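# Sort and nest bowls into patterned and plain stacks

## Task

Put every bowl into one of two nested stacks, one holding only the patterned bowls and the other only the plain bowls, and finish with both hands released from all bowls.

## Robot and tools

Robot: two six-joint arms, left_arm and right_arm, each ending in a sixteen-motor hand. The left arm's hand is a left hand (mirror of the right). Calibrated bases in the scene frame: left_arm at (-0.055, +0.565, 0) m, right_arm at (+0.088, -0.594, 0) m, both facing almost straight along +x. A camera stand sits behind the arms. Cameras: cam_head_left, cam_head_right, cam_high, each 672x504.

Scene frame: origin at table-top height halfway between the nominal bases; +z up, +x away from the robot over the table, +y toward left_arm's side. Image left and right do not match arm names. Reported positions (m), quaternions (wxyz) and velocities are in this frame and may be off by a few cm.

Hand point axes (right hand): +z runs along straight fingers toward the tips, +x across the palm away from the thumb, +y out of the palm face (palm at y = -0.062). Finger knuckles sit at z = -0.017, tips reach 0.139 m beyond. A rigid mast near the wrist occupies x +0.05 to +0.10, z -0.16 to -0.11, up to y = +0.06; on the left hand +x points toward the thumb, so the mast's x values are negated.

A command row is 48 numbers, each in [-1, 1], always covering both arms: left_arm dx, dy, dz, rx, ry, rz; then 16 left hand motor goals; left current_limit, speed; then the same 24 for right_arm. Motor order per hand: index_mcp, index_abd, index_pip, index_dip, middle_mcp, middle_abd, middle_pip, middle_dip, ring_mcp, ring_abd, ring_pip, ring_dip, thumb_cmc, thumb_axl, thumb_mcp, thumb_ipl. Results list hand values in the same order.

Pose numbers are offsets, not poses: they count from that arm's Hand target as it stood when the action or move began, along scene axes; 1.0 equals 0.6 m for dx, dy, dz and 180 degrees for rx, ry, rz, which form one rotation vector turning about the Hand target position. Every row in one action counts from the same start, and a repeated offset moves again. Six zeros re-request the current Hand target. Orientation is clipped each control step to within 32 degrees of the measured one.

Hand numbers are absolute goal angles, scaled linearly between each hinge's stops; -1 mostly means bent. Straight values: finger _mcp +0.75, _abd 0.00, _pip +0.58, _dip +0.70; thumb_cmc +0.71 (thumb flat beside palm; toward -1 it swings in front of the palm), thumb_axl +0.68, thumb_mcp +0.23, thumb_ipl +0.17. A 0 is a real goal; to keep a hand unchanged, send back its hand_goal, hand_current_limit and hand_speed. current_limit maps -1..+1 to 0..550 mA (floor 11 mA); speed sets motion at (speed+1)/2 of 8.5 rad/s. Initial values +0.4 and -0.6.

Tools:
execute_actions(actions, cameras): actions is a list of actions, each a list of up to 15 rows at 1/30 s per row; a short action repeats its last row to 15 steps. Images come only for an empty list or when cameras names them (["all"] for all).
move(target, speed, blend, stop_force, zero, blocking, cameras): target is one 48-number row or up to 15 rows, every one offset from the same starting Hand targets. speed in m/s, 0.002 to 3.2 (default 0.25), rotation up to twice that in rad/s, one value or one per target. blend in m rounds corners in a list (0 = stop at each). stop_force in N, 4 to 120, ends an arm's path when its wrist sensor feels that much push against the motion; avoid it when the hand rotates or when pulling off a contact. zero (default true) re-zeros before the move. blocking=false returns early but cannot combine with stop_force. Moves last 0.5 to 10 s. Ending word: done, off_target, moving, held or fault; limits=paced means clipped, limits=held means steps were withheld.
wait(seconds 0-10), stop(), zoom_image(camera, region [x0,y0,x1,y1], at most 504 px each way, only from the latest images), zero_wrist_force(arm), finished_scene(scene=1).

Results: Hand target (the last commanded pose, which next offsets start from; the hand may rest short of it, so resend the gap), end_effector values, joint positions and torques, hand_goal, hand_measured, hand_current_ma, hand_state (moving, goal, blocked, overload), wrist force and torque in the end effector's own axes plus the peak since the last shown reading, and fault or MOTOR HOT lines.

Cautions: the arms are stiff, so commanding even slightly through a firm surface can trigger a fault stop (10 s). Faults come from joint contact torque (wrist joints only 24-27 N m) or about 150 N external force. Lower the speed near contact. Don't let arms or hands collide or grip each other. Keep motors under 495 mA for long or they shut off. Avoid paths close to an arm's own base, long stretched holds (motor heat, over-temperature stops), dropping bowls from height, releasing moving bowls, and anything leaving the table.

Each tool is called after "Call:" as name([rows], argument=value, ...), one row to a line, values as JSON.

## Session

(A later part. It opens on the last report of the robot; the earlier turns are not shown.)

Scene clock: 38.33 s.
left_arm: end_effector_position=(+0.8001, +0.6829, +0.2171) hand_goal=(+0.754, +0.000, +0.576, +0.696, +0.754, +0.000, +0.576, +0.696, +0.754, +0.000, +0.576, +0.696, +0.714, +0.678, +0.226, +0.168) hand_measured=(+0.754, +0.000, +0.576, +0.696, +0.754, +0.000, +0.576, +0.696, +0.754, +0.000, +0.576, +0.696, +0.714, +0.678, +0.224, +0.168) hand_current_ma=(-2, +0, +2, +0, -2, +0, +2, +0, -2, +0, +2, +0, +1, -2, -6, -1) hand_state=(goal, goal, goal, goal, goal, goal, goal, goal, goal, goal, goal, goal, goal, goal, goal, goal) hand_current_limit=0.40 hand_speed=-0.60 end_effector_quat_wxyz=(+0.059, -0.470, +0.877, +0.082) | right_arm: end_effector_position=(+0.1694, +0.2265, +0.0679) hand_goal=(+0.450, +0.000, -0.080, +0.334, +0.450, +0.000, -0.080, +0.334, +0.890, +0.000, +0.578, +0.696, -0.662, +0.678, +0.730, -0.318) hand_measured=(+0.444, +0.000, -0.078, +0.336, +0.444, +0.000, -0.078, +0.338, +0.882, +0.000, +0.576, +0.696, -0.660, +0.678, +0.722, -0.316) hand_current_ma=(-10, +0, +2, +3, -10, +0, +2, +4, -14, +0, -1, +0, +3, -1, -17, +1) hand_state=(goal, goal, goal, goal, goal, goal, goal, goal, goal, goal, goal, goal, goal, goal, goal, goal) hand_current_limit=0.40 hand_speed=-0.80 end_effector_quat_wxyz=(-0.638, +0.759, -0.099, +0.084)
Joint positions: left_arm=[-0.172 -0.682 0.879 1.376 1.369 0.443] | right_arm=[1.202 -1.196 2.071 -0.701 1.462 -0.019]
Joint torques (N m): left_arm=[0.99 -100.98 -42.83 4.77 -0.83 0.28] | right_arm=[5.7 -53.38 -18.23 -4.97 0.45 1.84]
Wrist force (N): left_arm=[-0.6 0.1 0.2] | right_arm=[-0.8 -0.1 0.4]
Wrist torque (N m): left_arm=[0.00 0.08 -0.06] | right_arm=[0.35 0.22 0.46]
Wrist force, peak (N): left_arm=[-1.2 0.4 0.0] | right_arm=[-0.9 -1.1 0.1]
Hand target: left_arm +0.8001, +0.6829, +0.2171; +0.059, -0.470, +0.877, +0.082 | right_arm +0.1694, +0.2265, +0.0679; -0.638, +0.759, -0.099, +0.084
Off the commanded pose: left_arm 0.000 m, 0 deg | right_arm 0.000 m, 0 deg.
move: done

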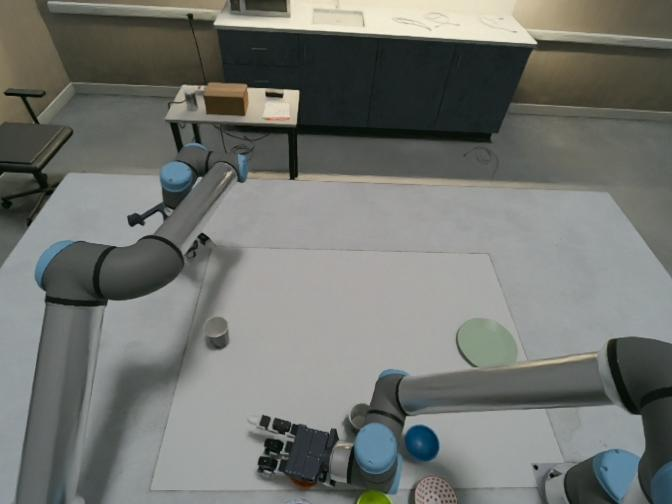

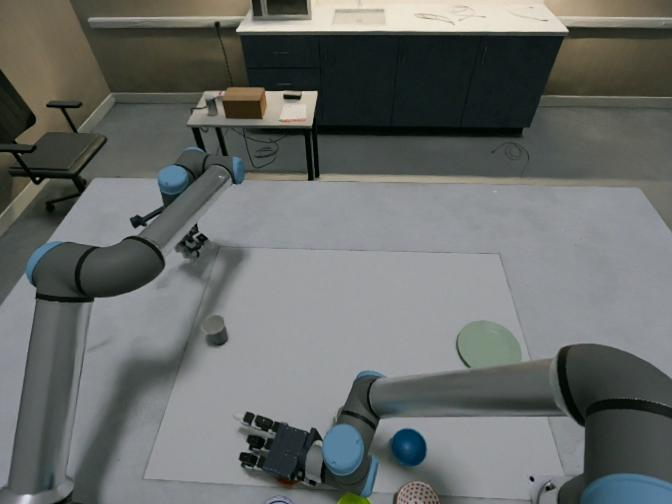

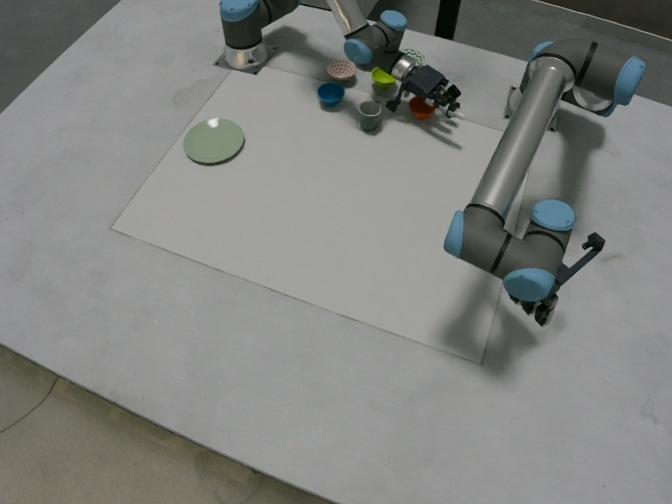

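Call:
move([
  [0,0,0,0,0,0,0.754,0,0.576,0.696,0.754,0,0.576,0.696,0.754,0,0.576,0.696,0.714,0.678,0.226,0.168,0.4,-0.6,0,0,0,0,0,0,-0.0,0,-0.08,0.333,-0.0,0,-0.08,0.333,0.89,0,0.577,0.696,-0.663,0.678,0.28,-0.319,0.2,-0.9],
], cameras=["all"])

Call:
zoom_image(camera="cam_high", region=[390, 60, 470, 130])

Call:
zoom_image(camera="cam_head_left", region=[240, 404, 360, 504])

Scene clock: 40.20 s.
left_arm: end_effector_position=(+0.8001, +0.6829, +0.2171) hand_goal=(+0.754, +0.000, +0.576, +0.696, +0.754, +0.000, +0.576, +0.696, +0.754, +0.000, +0.576, +0.696, +0.714, +0.678, +0.226, +0.168) hand_measured=(+0.754, +0.000, +0.576, +0.696, +0.754, +0.000, +0.576, +0.696, +0.754, +0.000, +0.576, +0.696, +0.714, +0.678, +0.224, +0.168) hand_current_ma=(-2, +0, +2, +0, -2, +0, +2, +0, -2, +0, +2, +0, +1, -2, -6, -1) hand_state=(goal, goal, goal, goal, goal, goal, goal, goal, goal, goal, goal, goal, goal, goal, goal, goal) hand_current_limit=0.40 hand_speed=-0.60 end_effector_quat_wxyz=(+0.059, -0.470, +0.877, +0.082) | right_arm: end_effector_position=(+0.1694, +0.2265, +0.0678) hand_goal=(+0.000, +0.000, -0.080, +0.334, +0.000, +0.000, -0.080, +0.334, +0.890, +0.000, +0.578, +0.696, -0.662, +0.678, +0.280, -0.318) hand_measured=(+0.080, +0.008, -0.058, +0.336, +0.178, -0.008, -0.058, +0.346, +0.882, +0.000, +0.576, +0.696, -0.654, +0.678, +0.510, -0.302) hand_current_ma=(+275, +12, +46, +3, +330, -10, +50, +20, -14, +0, -1, +0, +12, -1, +330, +49) hand_state=(blocked, goal, blocked, goal, blocked, goal, blocked, goal, goal, goal, goal, goal, goal, goal, blocked, goal) hand_current_limit=0.20 hand_speed=-0.90 end_effector_quat_wxyz=(-0.638, +0.759, -0.099, +0.084)
Joint positions: left_arm=[-0.172 -0.682 0.879 1.376 1.369 0.443] | right_arm=[1.202 -1.196 2.071 -0.701 1.462 -0.019]
Joint torques (N m): left_arm=[1.53 -102.53 -41.55 4.94 -0.92 0.12] | right_arm=[5.28 -52.8 -19 -3.94 0.46 1.47]
Wrist force (N): left_arm=[-0.5 0.4 0.7] | right_arm=[-0.8 -1.2 0.6]
Wrist torque (N m): left_arm=[-0.01 0.09 -0.05] | right_arm=[0.31 0.20 0.44]
Wrist force, peak (N): left_arm=[-0.4 0.4 1.0] | right_arm=[-1.3 -2.1 0.4]
Hand target: left_arm +0.8001, +0.6829, +0.2171; +0.059, -0.470, +0.877, +0.082 | right_arm +0.1694, +0.2265, +0.0679; -0.638, +0.759, -0.099, +0.084
Off the commanded pose: left_arm 0.000 m, 0 deg | right_arm 0.000 m, 0 deg.
move: done

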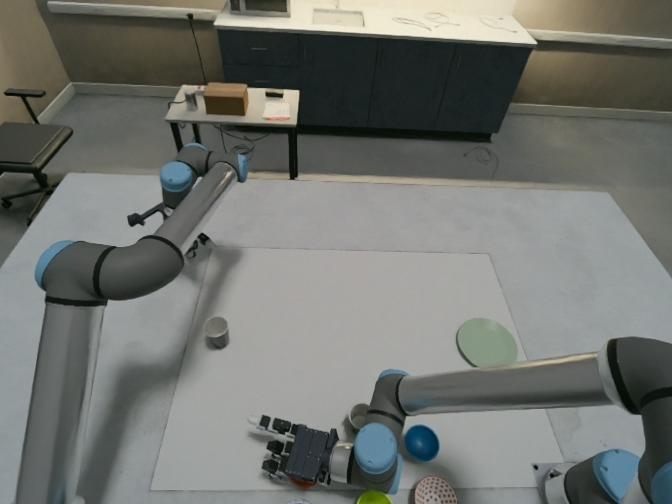

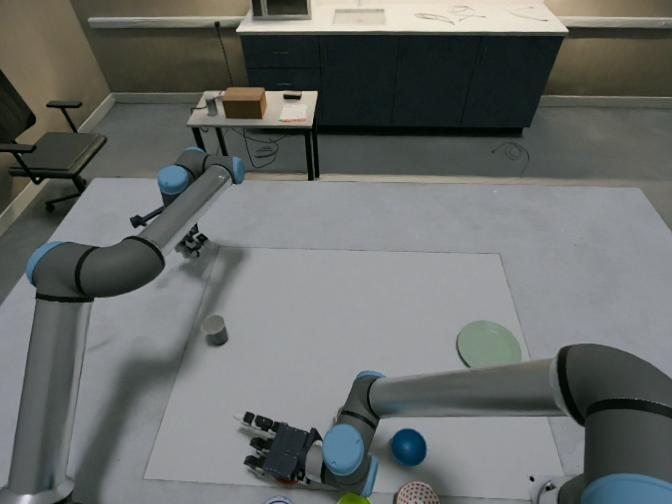

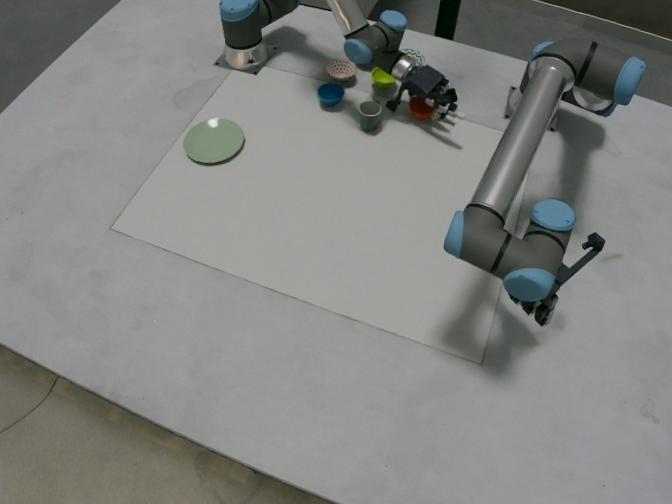

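Scaled by 6.300.

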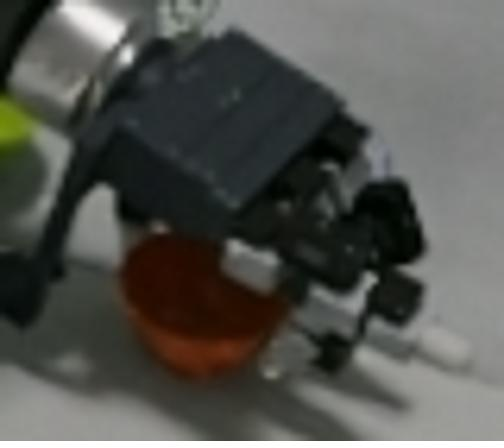

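Scaled by 4.200.

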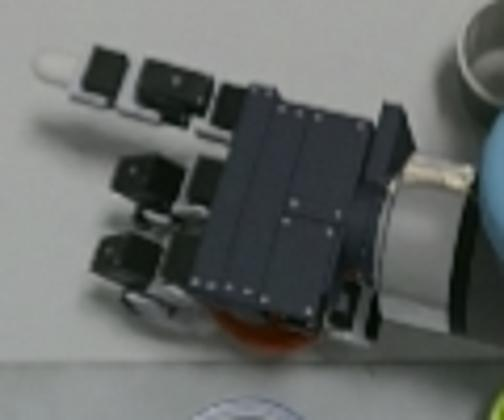

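Call:
move([
  [0,0,0,0,0,0,0.754,0,0.576,0.696,0.754,0,0.576,0.696,0.754,0,0.576,0.696,0.714,0.678,0.226,0.168,0.4,-0.6,0,0,0.1333,0,0,0,-0.0,0,-0.08,0.333,-0.0,0,-0.08,0.333,0.89,0,0.577,0.696,-0.663,0.678,0.28,-0.319,0.2,-0.9],
], speed=0.08, cameras=["all"])

Call:
zoom_image(camera="cam_high", region=[390, 40, 470, 130])

Call:
zoom_image(camera="cam_head_left", region=[240, 404, 360, 504])

Scene clock: 42.20 s.
left_arm: end_effector_position=(+0.8001, +0.6829, +0.2171) hand_goal=(+0.754, +0.000, +0.576, +0.696, +0.754, +0.000, +0.576, +0.696, +0.754, +0.000, +0.576, +0.696, +0.714, +0.678, +0.226, +0.168) hand_measured=(+0.754, +0.000, +0.576, +0.696, +0.754, +0.000, +0.576, +0.696, +0.754, +0.000, +0.576, +0.696, +0.714, +0.678, +0.224, +0.168) hand_current_ma=(-2, +0, +2, +0, -2, +0, +2, +0, -2, +0, +2, +0, +1, -2, -6, -1) hand_state=(goal, goal, goal, goal, goal, goal, goal, goal, goal, goal, goal, goal, goal, goal, goal, goal) hand_current_limit=0.40 hand_speed=-0.60 end_effector_quat_wxyz=(+0.059, -0.470, +0.877, +0.082) | right_arm: end_effector_position=(+0.1693, +0.2265, +0.1476) hand_goal=(+0.000, +0.000, -0.080, +0.334, +0.000, +0.000, -0.080, +0.334, +0.890, +0.000, +0.578, +0.696, -0.662, +0.678, +0.280, -0.318) hand_measured=(+0.060, +0.008, -0.058, +0.336, +0.172, -0.008, -0.052, +0.350, +0.882, +0.000, +0.576, +0.696, -0.654, +0.678, +0.510, -0.300) hand_current_ma=(+188, +12, +46, +3, +330, -12, +65, +34, -14, +0, -1, +0, +13, -1, +330, +53) hand_state=(blocked, goal, blocked, goal, blocked, goal, blocked, goal, goal, goal, goal, goal, goal, goal, blocked, goal) hand_current_limit=0.20 hand_speed=-0.90 end_effector_quat_wxyz=(-0.638, +0.759, -0.100, +0.084)
Joint positions: left_arm=[-0.172 -0.682 0.879 1.376 1.369 0.443] | right_arm=[1.202 -1.301 2.027 -0.552 1.462 -0.019]
Joint torques (N m): left_arm=[1.5 -101.5 -41.49 4.69 -0.87 0.5] | right_arm=[-0.21 -75.39 -46.62 1.13 -2.04 -0.79]
Wrist force (N): left_arm=[0.2 0.1 0.3] | right_arm=[-0.8 -0.3 0.4]
Wrist torque (N m): left_arm=[-0.01 -0.02 0.02] | right_arm=[0.34 0.20 0.44]
Wrist force, peak (N): left_arm=[-0.8 -0.2 0.8] | right_arm=[-0.8 -1.8 0.6]
Hand target: left_arm +0.8001, +0.6829, +0.2171; +0.059, -0.470, +0.877, +0.082 | right_arm +0.1694, +0.2265, +0.1478; -0.638, +0.759, -0.099, +0.084
Off the commanded pose: left_arm 0.000 m, 0 deg | right_arm 0.000 m, 0 deg.
move: done

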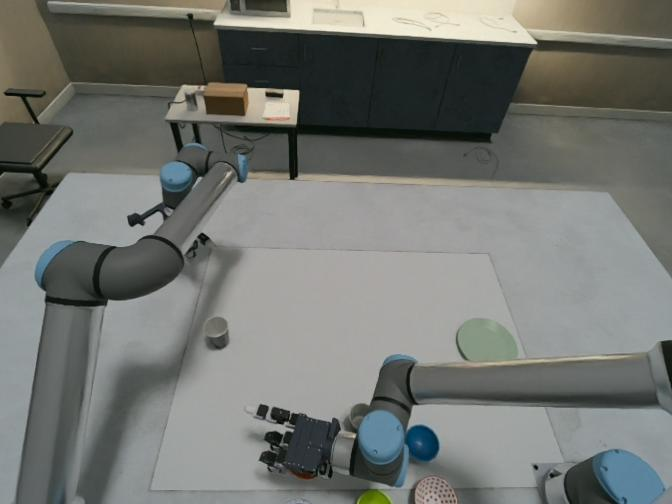

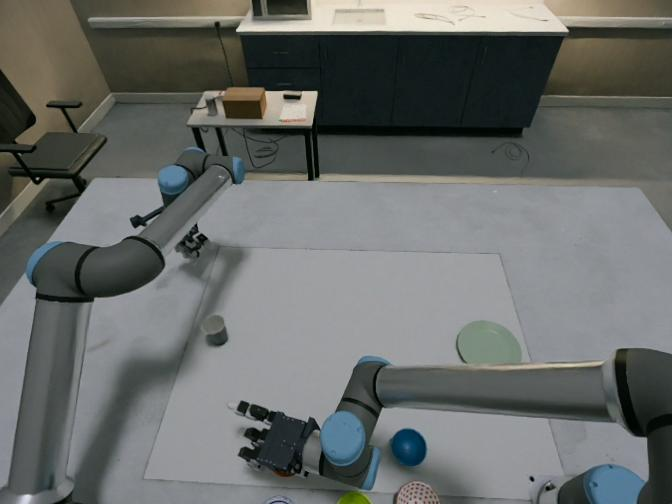

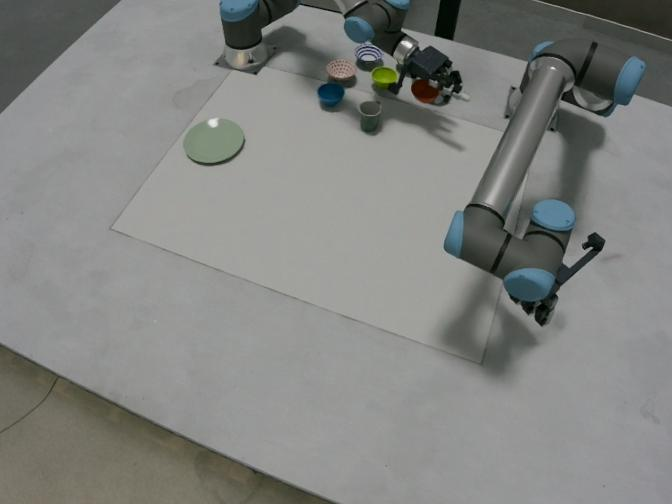

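Scaled by 5.600.

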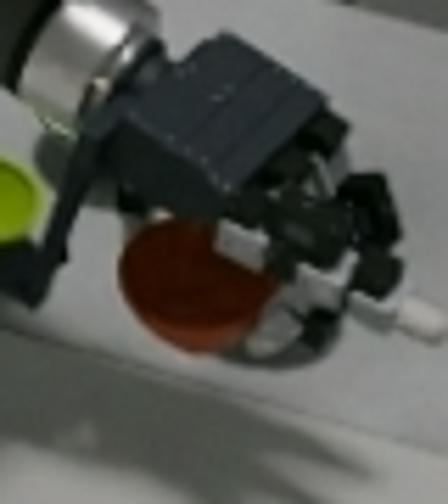

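Scaled by 4.200.

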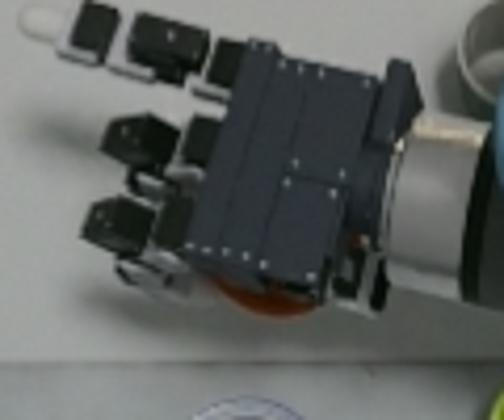

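Call:
move([
  [0,0,0,0,0,0,0.754,0,0.576,0.696,0.754,0,0.576,0.696,0.754,0,0.576,0.696,0.714,0.678,0.226,0.168,0.4,-0.6,0,0,-0.132,0,0,0,-0.0,0,-0.08,0.333,-0.0,0,-0.08,0.333,0.89,0,0.577,0.696,-0.663,0.678,0.28,-0.319,0.2,-0.9],
], speed=0.08)

Call:
move([
  [0,0,0,0,0,0,0.754,0,0.576,0.696,0.754,0,0.576,0.696,0.754,0,0.576,0.696,0.714,0.678,0.226,0.168,0.4,-0.6,0.0,0.0,0,0,0,0,0.45,0,-0.08,0.333,0.45,0,-0.08,0.333,0.89,0,0.577,0.696,-0.663,0.678,0.73,-0.319,0.2,-0.9],
])

Call:
move([
  [0,0,0,0,0,0,0.754,0,0.576,0.696,0.754,0,0.576,0.696,0.754,0,0.576,0.696,0.714,0.678,0.226,0.168,0.4,-0.6,0.0223,-0.0097,0,0,0,0,0.45,0,-0.08,0.333,0.45,0,-0.08,0.333,0.89,0,0.577,0.696,-0.663,0.678,0.73,-0.319,0.2,-0.9],
], speed=0.08, cameras=["cam_high", "cam_head_left"])

Call:
zoom_image(camera="cam_high", region=[390, 60, 470, 130])

Call:
zoom_image(camera="cam_head_left", region=[240, 404, 360, 504])

Scene clock: 44.53 s.
left_arm: end_effector_position=(+0.8001, +0.6829, +0.2171) hand_goal=(+0.754, +0.000, +0.576, +0.696, +0.754, +0.000, +0.576, +0.696, +0.754, +0.000, +0.576, +0.696, +0.714, +0.678, +0.226, +0.168) hand_measured=(+0.754, +0.000, +0.576, +0.696, +0.754, +0.000, +0.576, +0.696, +0.754, +0.000, +0.576, +0.696, +0.714, +0.678, +0.224, +0.168) hand_current_ma=(-2, +0, +2, +0, -2, +0, +2, +0, -2, +0, +2, +0, +1, -2, -6, -1) hand_state=(goal, goal, goal, goal, goal, goal, goal, goal, goal, goal, goal, goal, goal, goal, goal, goal) hand_current_limit=0.40 hand_speed=-0.60 end_effector_quat_wxyz=(+0.059, -0.470, +0.877, +0.082) | right_arm: end_effector_position=(+0.1694, +0.2265, +0.0688) hand_goal=(+0.000, +0.000, -0.080, +0.334, +0.000, +0.000, -0.080, +0.334, +0.890, +0.000, +0.578, +0.696, -0.662, +0.678, +0.280, -0.318) hand_measured=(+0.060, +0.008, -0.058, +0.336, +0.166, -0.008, -0.052, +0.350, +0.882, +0.000, +0.576, +0.696, -0.652, +0.678, +0.510, -0.300) hand_current_ma=(+188, +12, +46, +3, +330, -12, +65, +34, -14, +0, -1, +0, +20, -1, +330, +53) hand_state=(blocked, goal, blocked, goal, blocked, goal, blocked, goal, goal, goal, goal, goal, goal, goal, blocked, goal) hand_current_limit=0.20 hand_speed=-0.90 end_effector_quat_wxyz=(-0.638, +0.759, -0.099, +0.084)
Joint positions: left_arm=[-0.172 -0.682 0.879 1.376 1.369 0.443] | right_arm=[1.202 -1.197 2.071 -0.7 1.462 -0.019]
Joint torques (N m): left_arm=[-0.21 -104.68 -42.33 4.96 -0.95 0.58] | right_arm=[4.04 -53.13 -16.91 -4.49 -0.5 1.35]
Wrist force (N): left_arm=[-0.1 0.2 0.4] | right_arm=[-1.5 -1.8 0.1]
Wrist torque (N m): left_arm=[-0.02 0.03 -0.01] | right_arm=[0.26 0.26 0.44]
Wrist force, peak (N): left_arm=[-0.4 -0.3 0.9] | right_arm=[-1.4 -2.1 -0.1]
Hand target: left_arm +0.8001, +0.6829, +0.2171; +0.059, -0.470, +0.877, +0.082 | right_arm +0.1694, +0.2265, +0.0686; -0.638, +0.759, -0.099, +0.084
Off the commanded pose: left_arm 0.000 m, 0 deg | right_arm 0.000 m, 0 deg.
move: done

Scene clock: 46.13 s.
left_arm: end_effector_position=(+0.8001, +0.6829, +0.2171) hand_goal=(+0.754, +0.000, +0.576, +0.696, +0.754, +0.000, +0.576, +0.696, +0.754, +0.000, +0.576, +0.696, +0.714, +0.678, +0.226, +0.168) hand_measured=(+0.754, +0.000, +0.576, +0.696, +0.754, +0.000, +0.576, +0.696, +0.754, +0.000, +0.576, +0.696, +0.714, +0.678, +0.224, +0.168) hand_current_ma=(-2, +0, +2, +0, -2, +0, +2, +0, -2, +0, +2, +0, +1, -2, -6, -1) hand_state=(goal, goal, goal, goal, goal, goal, goal, goal, goal, goal, goal, goal, goal, goal, goal, goal) hand_current_limit=0.40 hand_speed=-0.60 end_effector_quat_wxyz=(+0.059, -0.470, +0.877, +0.082) | right_arm: end_effector_position=(+0.1694, +0.2265, +0.0686) hand_goal=(+0.450, +0.000, -0.080, +0.334, +0.450, +0.000, -0.080, +0.334, +0.890, +0.000, +0.578, +0.696, -0.662, +0.678, +0.730, -0.318) hand_measured=(+0.430, +0.004, -0.078, +0.336, +0.430, -0.004, -0.078, +0.338, +0.882, +0.000, +0.576, +0.696, -0.658, +0.678, +0.722, -0.316) hand_current_ma=(-44, +3, +3, +3, -44, -4, +2, +5, -14, +0, -1, +0, +5, -1, -18, +3) hand_state=(goal, goal, goal, goal, goal, goal, goal, goal, goal, goal, goal, goal, goal, goal, goal, goal) hand_current_limit=0.20 hand_speed=-0.90 end_effector_quat_wxyz=(-0.638, +0.759, -0.099, +0.084)
Joint positions: left_arm=[-0.172 -0.682 0.879 1.376 1.369 0.443] | right_arm=[1.202 -1.197 2.071 -0.7 1.462 -0.019]
Joint torques (N m): left_arm=[1.45 -103.23 -41.57 4.77 -0.85 0.45] | right_arm=[6.56 -54.66 -22.34 -4.89 0.65 1.58]
Wrist force (N): left_arm=[-0.5 -0.2 0.5] | right_arm=[-1.1 -0.3 0.4]
Wrist torque (N m): left_arm=[-0.08 0.08 -0.04] | right_arm=[0.33 0.25 0.43]
Wrist force, peak (N): left_arm=[-0.8 0.3 0.5] | right_arm=[-1.4 -2.1 0.3]
Hand target: left_arm +0.8001, +0.6829, +0.2171; +0.059, -0.470, +0.877, +0.082 | right_arm +0.1694, +0.2265, +0.0686; -0.638, +0.759, -0.099, +0.084
Off the commanded pose: left_arm 0.000 m, 0 deg | right_arm 0.000 m, 0 deg.
move: done

Scene clock: 47.00 s.
left_arm: end_effector_position=(+0.8001, +0.6829, +0.2171) hand_goal=(+0.754, +0.000, +0.576, +0.696, +0.754, +0.000, +0.576, +0.696, +0.754, +0.000, +0.576, +0.696, +0.714, +0.678, +0.226, +0.168) hand_measured=(+0.754, +0.000, +0.576, +0.696, +0.754, +0.000, +0.576, +0.696, +0.754, +0.000, +0.576, +0.696, +0.714, +0.678, +0.224, +0.168) hand_current_ma=(-2, +0, +2, +0, -2, +0, +2, +0, -2, +0, +2, +0, +1, -2, -6, -1) hand_state=(goal, goal, goal, goal, goal, goal, goal, goal, goal, goal, goal, goal, goal, goal, goal, goal) hand_current_limit=0.40 hand_speed=-0.60 end_effector_quat_wxyz=(+0.059, -0.470, +0.877, +0.082) | right_arm: end_effector_position=(+0.1826, +0.2208, +0.0686) hand_goal=(+0.450, +0.000, -0.080, +0.334, +0.450, +0.000, -0.080, +0.334, +0.890, +0.000, +0.578, +0.696, -0.662, +0.678, +0.730, -0.318) hand_measured=(+0.430, +0.004, -0.078, +0.336, +0.430, -0.004, -0.078, +0.338, +0.882, +0.000, +0.576, +0.696, -0.658, +0.678, +0.722, -0.316) hand_current_ma=(-44, +3, +3, +3, -44, -3, +2, +5, -14, +0, -1, +0, +5, -1, -18, +3) hand_state=(goal, goal, goal, goal, goal, goal, goal, goal, goal, goal, goal, goal, goal, goal, goal, goal) hand_current_limit=0.20 hand_speed=-0.90 end_effector_quat_wxyz=(-0.638, +0.759, -0.099, +0.084)
Joint positions: left_arm=[-0.172 -0.682 0.879 1.376 1.369 0.443] | right_arm=[1.177 -1.203 2.08 -0.703 1.437 -0.024]
Joint torques (N m): left_arm=[-0.9 -105.1 -41.55 4.77 -0.93 0.79] | right_arm=[-5.64 -79.93 -18.06 -4.94 -3.19 -1.55]
Wrist force (N): left_arm=[-0.7 -0.1 0.8] | right_arm=[-0.7 -0.5 0.2]
Wrist torque (N m): left_arm=[-0.08 0.12 -0.07] | right_arm=[0.32 0.23 0.43]
Wrist force, peak (N): left_arm=[-0.7 -0.1 0.8] | right_arm=[-1.1 -0.5 0.1]
Hand target: left_arm +0.8001, +0.6829, +0.2171; +0.059, -0.470, +0.877, +0.082 | right_arm +0.1828, +0.2207, +0.0686; -0.638, +0.759, -0.099, +0.084
Off the commanded pose: left_arm 0.000 m, 0 deg | right_arm 0.000 m, 0 deg.
move: done
Images, in order (width x height): cam_head_left 672x504, cam_high 672x504.

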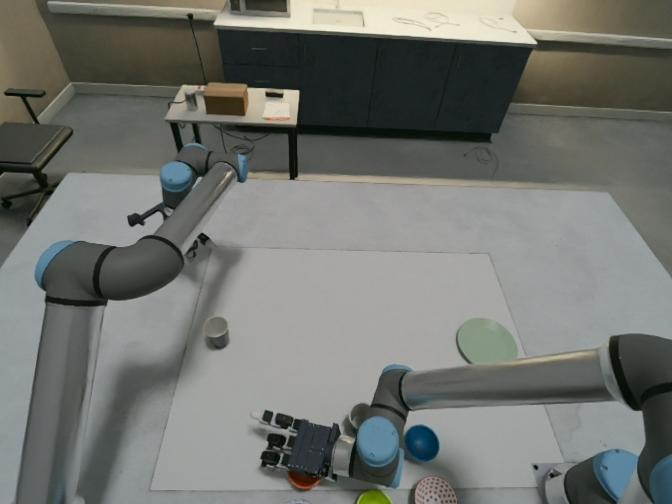

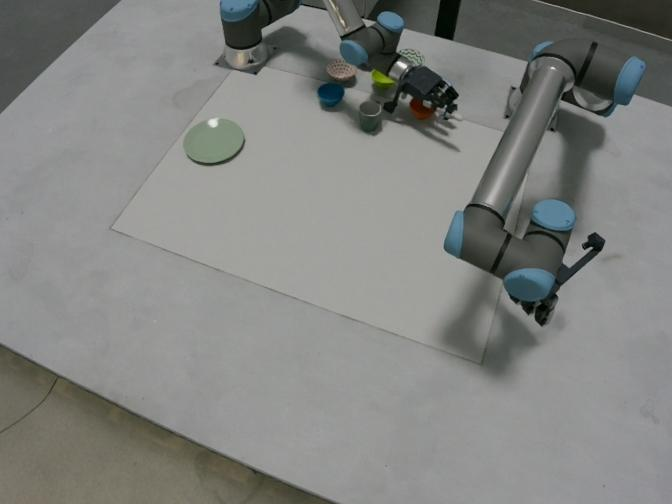

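Scaled by 6.300.

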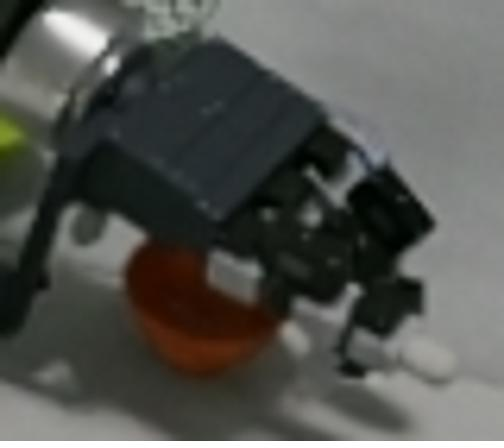

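Scaled by 4.200.

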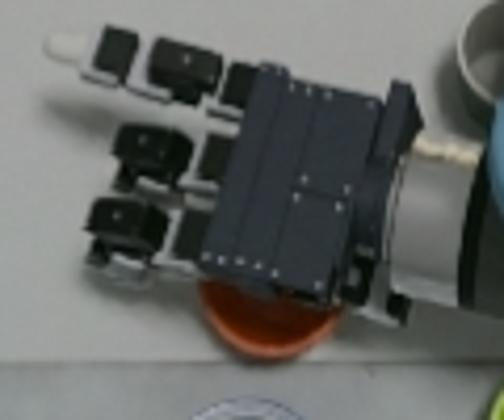

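Call:
move([
  [0,0,0,0,0,0,0.754,0,0.576,0.696,0.754,0,0.576,0.696,0.754,0,0.576,0.696,0.714,0.678,0.226,0.168,0.4,-0.6,0,0,0,0,0,0,-0.0,0,-0.08,0.333,-0.0,0,-0.08,0.333,0.89,0,0.577,0.696,-0.663,0.678,0.28,-0.319,0.2,-0.9],
])

Call:
move([
  [0,0,0,0,0,0,0.754,0,0.576,0.696,0.754,0,0.576,0.696,0.754,0,0.576,0.696,0.714,0.678,0.226,0.168,0.4,-0.6,0,0,0.1333,0,0,0,-0.0,0,-0.08,0.333,-0.0,0,-0.08,0.333,0.89,0,0.577,0.696,-0.663,0.678,0.28,-0.319,0.2,-0.9],
], speed=0.08, cameras=["cam_high", "cam_head_left"])

Call:
zoom_image(camera="cam_high", region=[390, 40, 470, 130])

Call:
zoom_image(camera="cam_head_left", region=[240, 404, 360, 504])

Scene clock: 48.57 s.
left_arm: end_effector_position=(+0.8001, +0.6829, +0.2171) hand_goal=(+0.754, +0.000, +0.576, +0.696, +0.754, +0.000, +0.576, +0.696, +0.754, +0.000, +0.576, +0.696, +0.714, +0.678, +0.226, +0.168) hand_measured=(+0.754, +0.000, +0.576, +0.696, +0.754, +0.000, +0.576, +0.696, +0.754, +0.000, +0.576, +0.696, +0.714, +0.678, +0.224, +0.168) hand_current_ma=(-2, +0, +2, +0, -2, +0, +2, +0, -2, +0, +2, +0, +1, -2, -6, -1) hand_state=(goal, goal, goal, goal, goal, goal, goal, goal, goal, goal, goal, goal, goal, goal, goal, goal) hand_current_limit=0.40 hand_speed=-0.60 end_effector_quat_wxyz=(+0.059, -0.470, +0.877, +0.082) | right_arm: end_effector_position=(+0.1828, +0.2207, +0.0686) hand_goal=(+0.000, +0.000, -0.080, +0.334, +0.000, +0.000, -0.080, +0.334, +0.890, +0.000, +0.578, +0.696, -0.662, +0.678, +0.280, -0.318) hand_measured=(+0.170, +0.004, -0.054, +0.342, +0.164, -0.004, -0.058, +0.344, +0.882, +0.000, +0.576, +0.696, -0.660, +0.678, +0.518, -0.306) hand_current_ma=(+330, +4, +63, +13, +330, -5, +47, +17, -14, +0, -1, +0, +3, -1, +329, +30) hand_state=(blocked, goal, blocked, goal, blocked, goal, blocked, goal, goal, goal, goal, goal, goal, goal, blocked, goal) hand_current_limit=0.20 hand_speed=-0.90 end_effector_quat_wxyz=(-0.638, +0.759, -0.099, +0.084)
Joint positions: left_arm=[-0.172 -0.682 0.879 1.376 1.369 0.443] | right_arm=[1.177 -1.203 2.08 -0.703 1.437 -0.024]
Joint torques (N m): left_arm=[-0.48 -102.26 -41.69 4.94 -0.75 0.75] | right_arm=[-5.63 -74.88 -17.74 -3.12 -3.23 -1.49]
Wrist force (N): left_arm=[-0.4 -0.2 0.3] | right_arm=[-0.9 -3.3 0.8]
Wrist torque (N m): left_arm=[-0.04 0.07 -0.04] | right_arm=[0.25 0.23 0.44]
Wrist force, peak (N): left_arm=[-0.8 0.4 0.0] | right_arm=[-0.7 -3.8 0.8]
Hand target: left_arm +0.8001, +0.6829, +0.2171; +0.059, -0.470, +0.877, +0.082 | right_arm +0.1828, +0.2207, +0.0686; -0.638, +0.759, -0.099, +0.084
Off the commanded pose: left_arm 0.000 m, 0 deg | right_arm 0.000 m, 0 deg.
move: done

Scene clock: 50.10 s.
left_arm: end_effector_position=(+0.8001, +0.6829, +0.2171) hand_goal=(+0.754, +0.000, +0.576, +0.696, +0.754, +0.000, +0.576, +0.696, +0.754, +0.000, +0.576, +0.696, +0.714, +0.678, +0.226, +0.168) hand_measured=(+0.754, +0.000, +0.576, +0.696, +0.754, +0.000, +0.576, +0.696, +0.754, +0.000, +0.576, +0.696, +0.714, +0.678, +0.224, +0.168) hand_current_ma=(-2, +0, +2, +0, -2, +0, +2, +0, -2, +0, +2, +0, +1, -2, -6, -1) hand_state=(goal, goal, goal, goal, goal, goal, goal, goal, goal, goal, goal, goal, goal, goal, goal, goal) hand_current_limit=0.40 hand_speed=-0.60 end_effector_quat_wxyz=(+0.059, -0.470, +0.877, +0.082) | right_arm: end_effector_position=(+0.1827, +0.2207, +0.1484) hand_goal=(+0.000, +0.000, -0.080, +0.334, +0.000, +0.000, -0.080, +0.334, +0.890, +0.000, +0.578, +0.696, -0.662, +0.678, +0.280, -0.318) hand_measured=(+0.160, +0.004, -0.046, +0.346, +0.156, -0.004, -0.054, +0.350, +0.882, +0.000, +0.576, +0.696, -0.660, +0.678, +0.518, -0.300) hand_current_ma=(+330, +4, +84, +24, +330, -5, +61, +31, -14, +0, -1, +0, +3, -1, +330, +58) hand_state=(blocked, goal, blocked, goal, blocked, goal, blocked, goal, goal, goal, goal, goal, goal, goal, blocked, goal) hand_current_limit=0.20 hand_speed=-0.90 end_effector_quat_wxyz=(-0.638, +0.759, -0.100, +0.084)
Joint positions: left_arm=[-0.172 -0.682 0.879 1.376 1.369 0.443] | right_arm=[1.177 -1.309 2.036 -0.553 1.437 -0.024]
Joint torques (N m): left_arm=[-0.84 -103.78 -41.5 4.85 -0.64 0.44] | right_arm=[-1.84 -75.51 -47.46 1.39 -1.85 -1.4]
Wrist force (N): left_arm=[-0.8 -0.3 0.4] | right_arm=[-0.9 -0.4 0.4]
Wrist torque (N m): left_arm=[-0.07 0.12 -0.06] | right_arm=[0.33 0.22 0.40]
Wrist force, peak (N): left_arm=[-0.3 -0.4 0.9] | right_arm=[-0.8 -3.4 0.6]
Hand target: left_arm +0.8001, +0.6829, +0.2171; +0.059, -0.470, +0.877, +0.082 | right_arm +0.1828, +0.2207, +0.1486; -0.638, +0.759, -0.099, +0.084
Off the commanded pose: left_arm 0.000 m, 0 deg | right_arm 0.000 m, 0 deg.
move: done
Images, in order (width x height): cam_head_left 672x504, cam_high 672x504.

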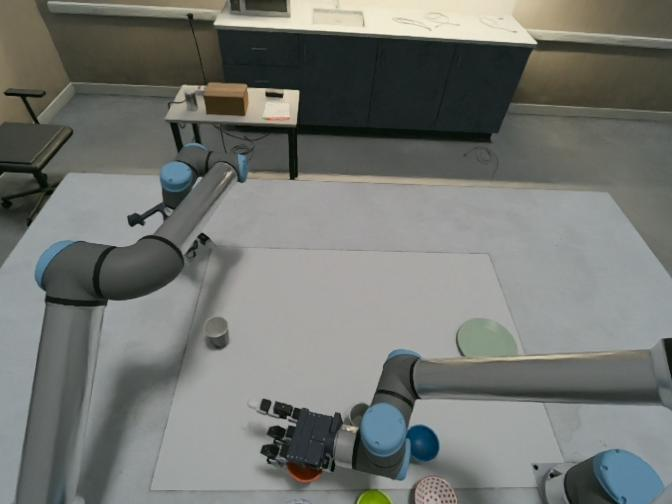

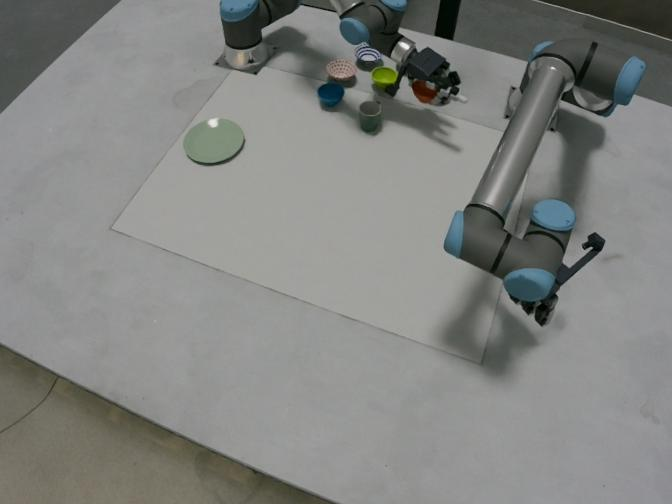

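Scaled by 5.600.

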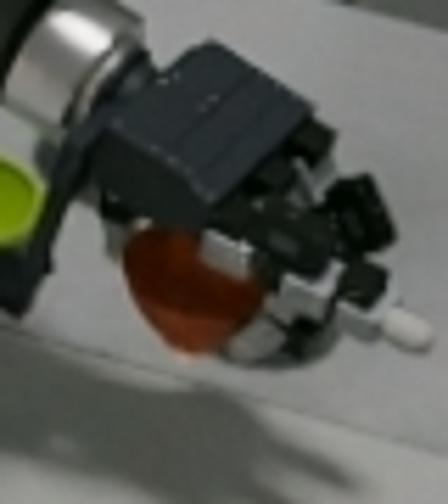

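Scaled by 4.200.

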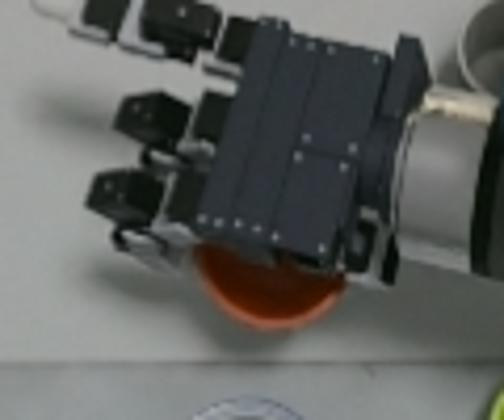

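Call:
zoom_image(camera="cam_high", region=[405, 70, 455, 115])

Scaled by 10.080.

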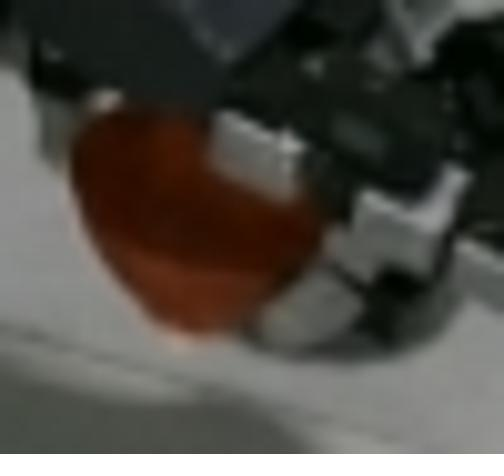

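Call:
move([
  [0,0,0,0,0,0,0.754,0,0.576,0.696,0.754,0,0.576,0.696,0.754,0,0.576,0.696,0.714,0.678,0.226,0.168,0.4,-0.6,-0.2078,-0.3053,0.119,0,0,0.1667,-0.0,0,-0.08,0.333,-0.0,0,-0.08,0.333,0.89,0,0.577,0.696,-0.663,0.678,0.28,-0.319,0.2,-0.9],
], speed=0.2, cameras=["all"])

Call:
zoom_image(camera="cam_high", region=[350, 30, 450, 130])

Call:
zoom_image(camera="cam_head_left", region=[300, 404, 420, 504])

Call:
zoom_image(camera="cam_head_right", region=[280, 404, 400, 504])

Scene clock: 53.50 s.
left_arm: end_effector_position=(+0.8001, +0.6829, +0.2171) hand_goal=(+0.754, +0.000, +0.576, +0.696, +0.754, +0.000, +0.576, +0.696, +0.754, +0.000, +0.576, +0.696, +0.714, +0.678, +0.226, +0.168) hand_measured=(+0.754, +0.000, +0.576, +0.696, +0.754, +0.000, +0.576, +0.696, +0.754, +0.000, +0.576, +0.696, +0.714, +0.678, +0.224, +0.168) hand_current_ma=(-2, +0, +2, +0, -2, +0, +2, +0, -2, +0, +2, +0, +1, -2, -6, -1) hand_state=(goal, goal, goal, goal, goal, goal, goal, goal, goal, goal, goal, goal, goal, goal, goal, goal) hand_current_limit=0.40 hand_speed=-0.60 end_effector_quat_wxyz=(+0.059, -0.470, +0.877, +0.082) | right_arm: end_effector_position=(+0.0581, +0.0376, +0.2200) hand_goal=(+0.000, +0.000, -0.080, +0.334, +0.000, +0.000, -0.080, +0.334, +0.890, +0.000, +0.578, +0.696, -0.662, +0.678, +0.280, -0.318) hand_measured=(+0.160, +0.004, -0.046, +0.348, +0.154, -0.004, -0.054, +0.350, +0.882, +0.000, +0.576, +0.696, -0.660, +0.678, +0.518, -0.298) hand_current_ma=(+330, +4, +85, +25, +330, -5, +63, +32, -14, +0, -1, +0, +3, -1, +330, +59) hand_state=(blocked, goal, blocked, goal, blocked, goal, blocked, goal, goal, goal, goal, goal, goal, goal, blocked, goal) hand_current_limit=0.20 hand_speed=-0.90 end_effector_quat_wxyz=(-0.638, +0.759, +0.100, -0.084)
Joint positions: left_arm=[-0.172 -0.682 0.879 1.376 1.369 0.443] | right_arm=[1.024 -1.662 2.274 -0.364 0.775 -0.179]
Joint torques (N m): left_arm=[1.06 -102.43 -41.91 4.84 -0.66 0.72] | right_arm=[-6.76 -45.83 -25.62 2.12 -4.15 -1.46]
Wrist force (N): left_arm=[0.2 0.2 0.1] | right_arm=[-0.2 0.1 0.7]
Wrist torque (N m): left_arm=[0.02 -0.02 0.01] | right_arm=[0.29 0.08 0.53]
Wrist force, peak (N): left_arm=[-0.5 1.0 0.2] | right_arm=[-0.6 -0.3 1.7]
Hand target: left_arm +0.8001, +0.6829, +0.2171; +0.059, -0.470, +0.877, +0.082 | right_arm +0.0581, +0.0375, +0.2200; -0.638, +0.759, +0.100, -0.084
Off the commanded pose: left_arm 0.000 m, 0 deg | right_arm 0.000 m, 0 deg.
move: done

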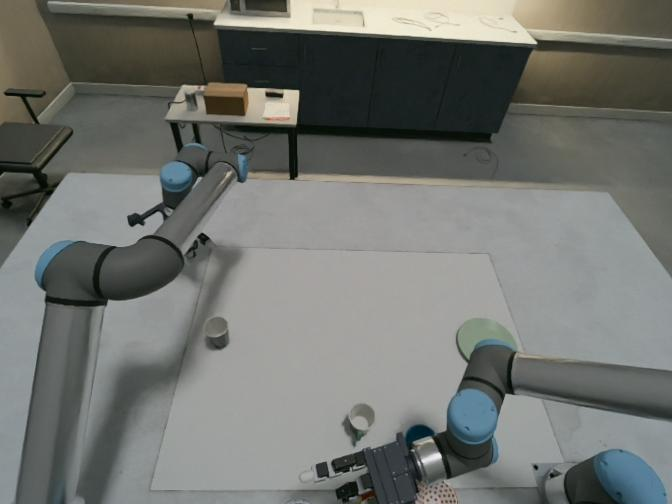

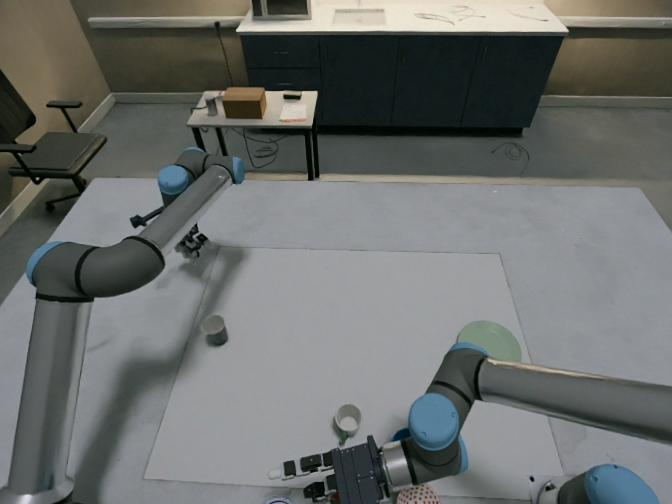

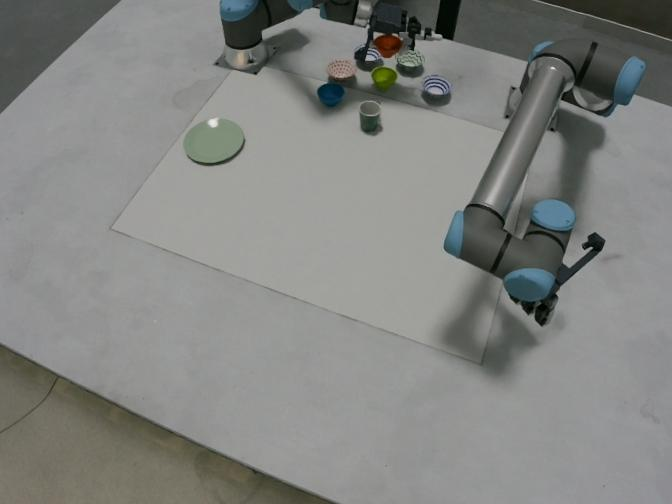

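Scaled by 5.040.

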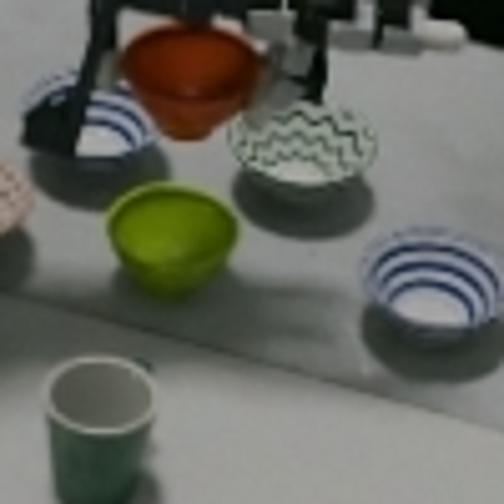

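Scaled by 4.200.

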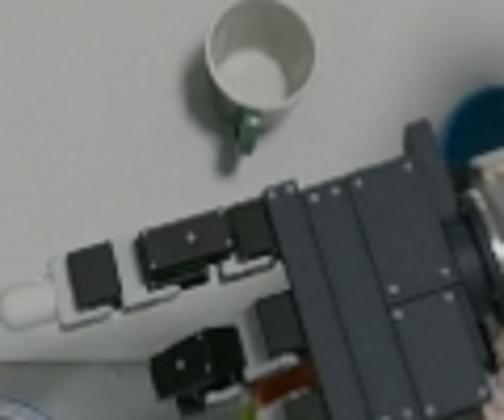

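Scaled by 4.200.

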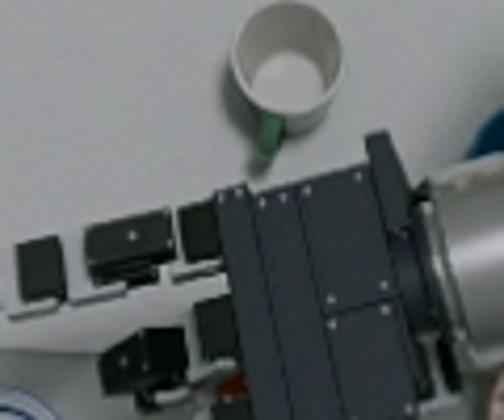

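Call:
move([
  [0,0,0,0,0,0,0.754,0,0.576,0.696,0.754,0,0.576,0.696,0.754,0,0.576,0.696,0.714,0.678,0.226,0.168,0.4,-0.6,-0.0252,-0.0127,-0.1133,0,0,0,-0.0,0,-0.08,0.333,-0.0,0,-0.08,0.333,0.89,0,0.577,0.696,-0.663,0.678,0.28,-0.319,0.2,-0.9],
], speed=0.12, cameras=["cam_high","cam_head_left"])

Call:
zoom_image(camera="cam_high", region=[350, 30, 430, 110])

Call:
zoom_image(camera="cam_head_left", region=[300, 404, 420, 504])

Scene clock: 55.37 s.
left_arm: end_effector_position=(+0.8001, +0.6829, +0.2171) hand_goal=(+0.754, +0.000, +0.576, +0.696, +0.754, +0.000, +0.576, +0.696, +0.754, +0.000, +0.576, +0.696, +0.714, +0.678, +0.226, +0.168) hand_measured=(+0.754, +0.000, +0.576, +0.696, +0.754, +0.000, +0.576, +0.696, +0.754, +0.000, +0.576, +0.696, +0.714, +0.678, +0.224, +0.168) hand_current_ma=(-2, +0, +2, +0, -2, +0, +2, +0, -2, +0, +2, +0, +1, -2, -6, -1) hand_state=(goal, goal, goal, goal, goal, goal, goal, goal, goal, goal, goal, goal, goal, goal, goal, goal) hand_current_limit=0.40 hand_speed=-0.60 end_effector_quat_wxyz=(+0.059, -0.470, +0.877, +0.082) | right_arm: end_effector_position=(+0.0430, +0.0299, +0.1522) hand_goal=(+0.000, +0.000, -0.080, +0.334, +0.000, +0.000, -0.080, +0.334, +0.890, +0.000, +0.578, +0.696, -0.662, +0.678, +0.280, -0.318) hand_measured=(+0.160, +0.004, -0.046, +0.348, +0.154, -0.004, -0.052, +0.350, +0.882, +0.000, +0.576, +0.696, -0.658, +0.678, +0.518, -0.298) hand_current_ma=(+330, +4, +86, +25, +330, -6, +64, +33, -15, +0, -1, +0, +4, -1, +330, +61) hand_state=(blocked, goal, blocked, goal, blocked, goal, blocked, goal, goal, goal, goal, goal, goal, goal, blocked, goal) hand_current_limit=0.20 hand_speed=-0.90 end_effector_quat_wxyz=(-0.638, +0.759, +0.100, -0.084)
Joint positions: left_arm=[-0.172 -0.682 0.879 1.376 1.369 0.443] | right_arm=[1.048 -1.584 2.356 -0.529 0.798 -0.171]
Joint torques (N m): left_arm=[0.72 -102.42 -42.22 4.46 -0.69 0.45] | right_arm=[8.99 -23.58 -21.69 -3.8 2.08 1.48]
Wrist force (N): left_arm=[-0.5 0.4 0.4] | right_arm=[-0.6 -0.3 0.6]
Wrist torque (N m): left_arm=[0.01 0.09 -0.05] | right_arm=[0.30 0.09 0.44]
Wrist force, peak (N): left_arm=[0.0 0.9 0.7] | right_arm=[0.3 -1.3 0.8]
Hand target: left_arm +0.8001, +0.6829, +0.2171; +0.059, -0.470, +0.877, +0.082 | right_arm +0.0430, +0.0299, +0.1520; -0.638, +0.759, +0.100, -0.084
Off the commanded pose: left_arm 0.000 m, 0 deg | right_arm 0.000 m, 0 deg.
move: done
Images, in order (width x height): cam_head_left 672x504, cam_high 672x504.

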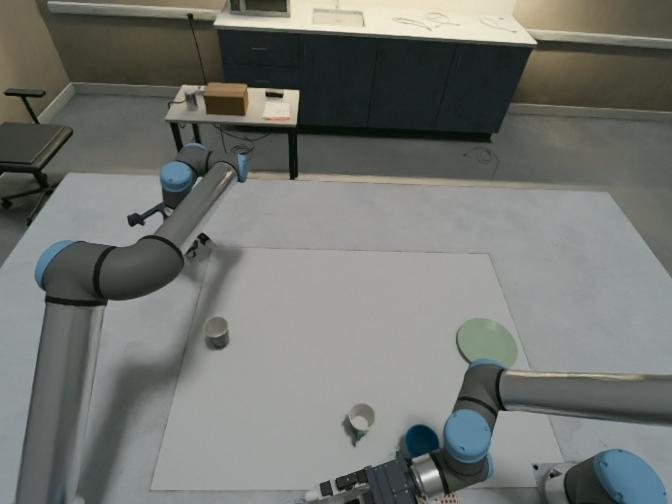

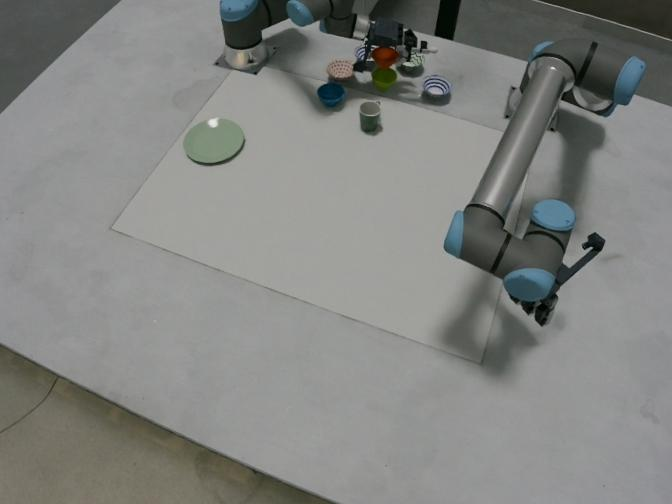

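Scaled by 6.300.

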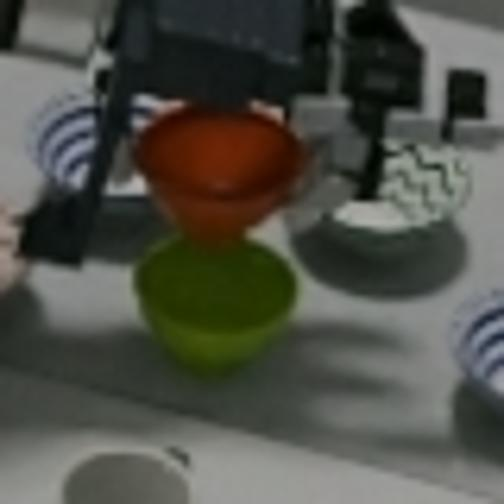

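Scaled by 4.200.

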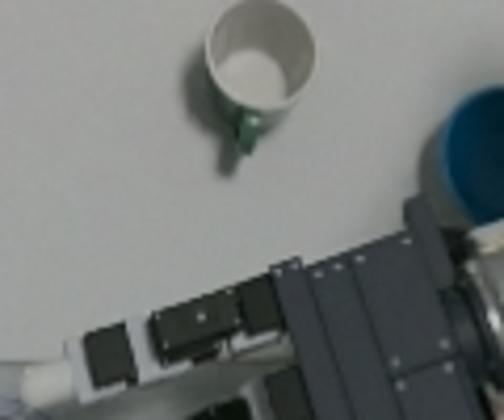

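Call:
zoom_image(camera="cam_high", region=[365, 40, 405, 95])

Scaled by 9.164.

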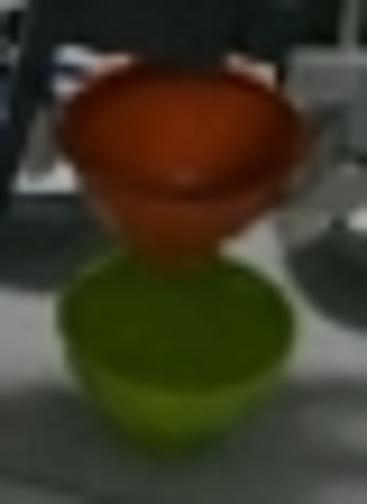

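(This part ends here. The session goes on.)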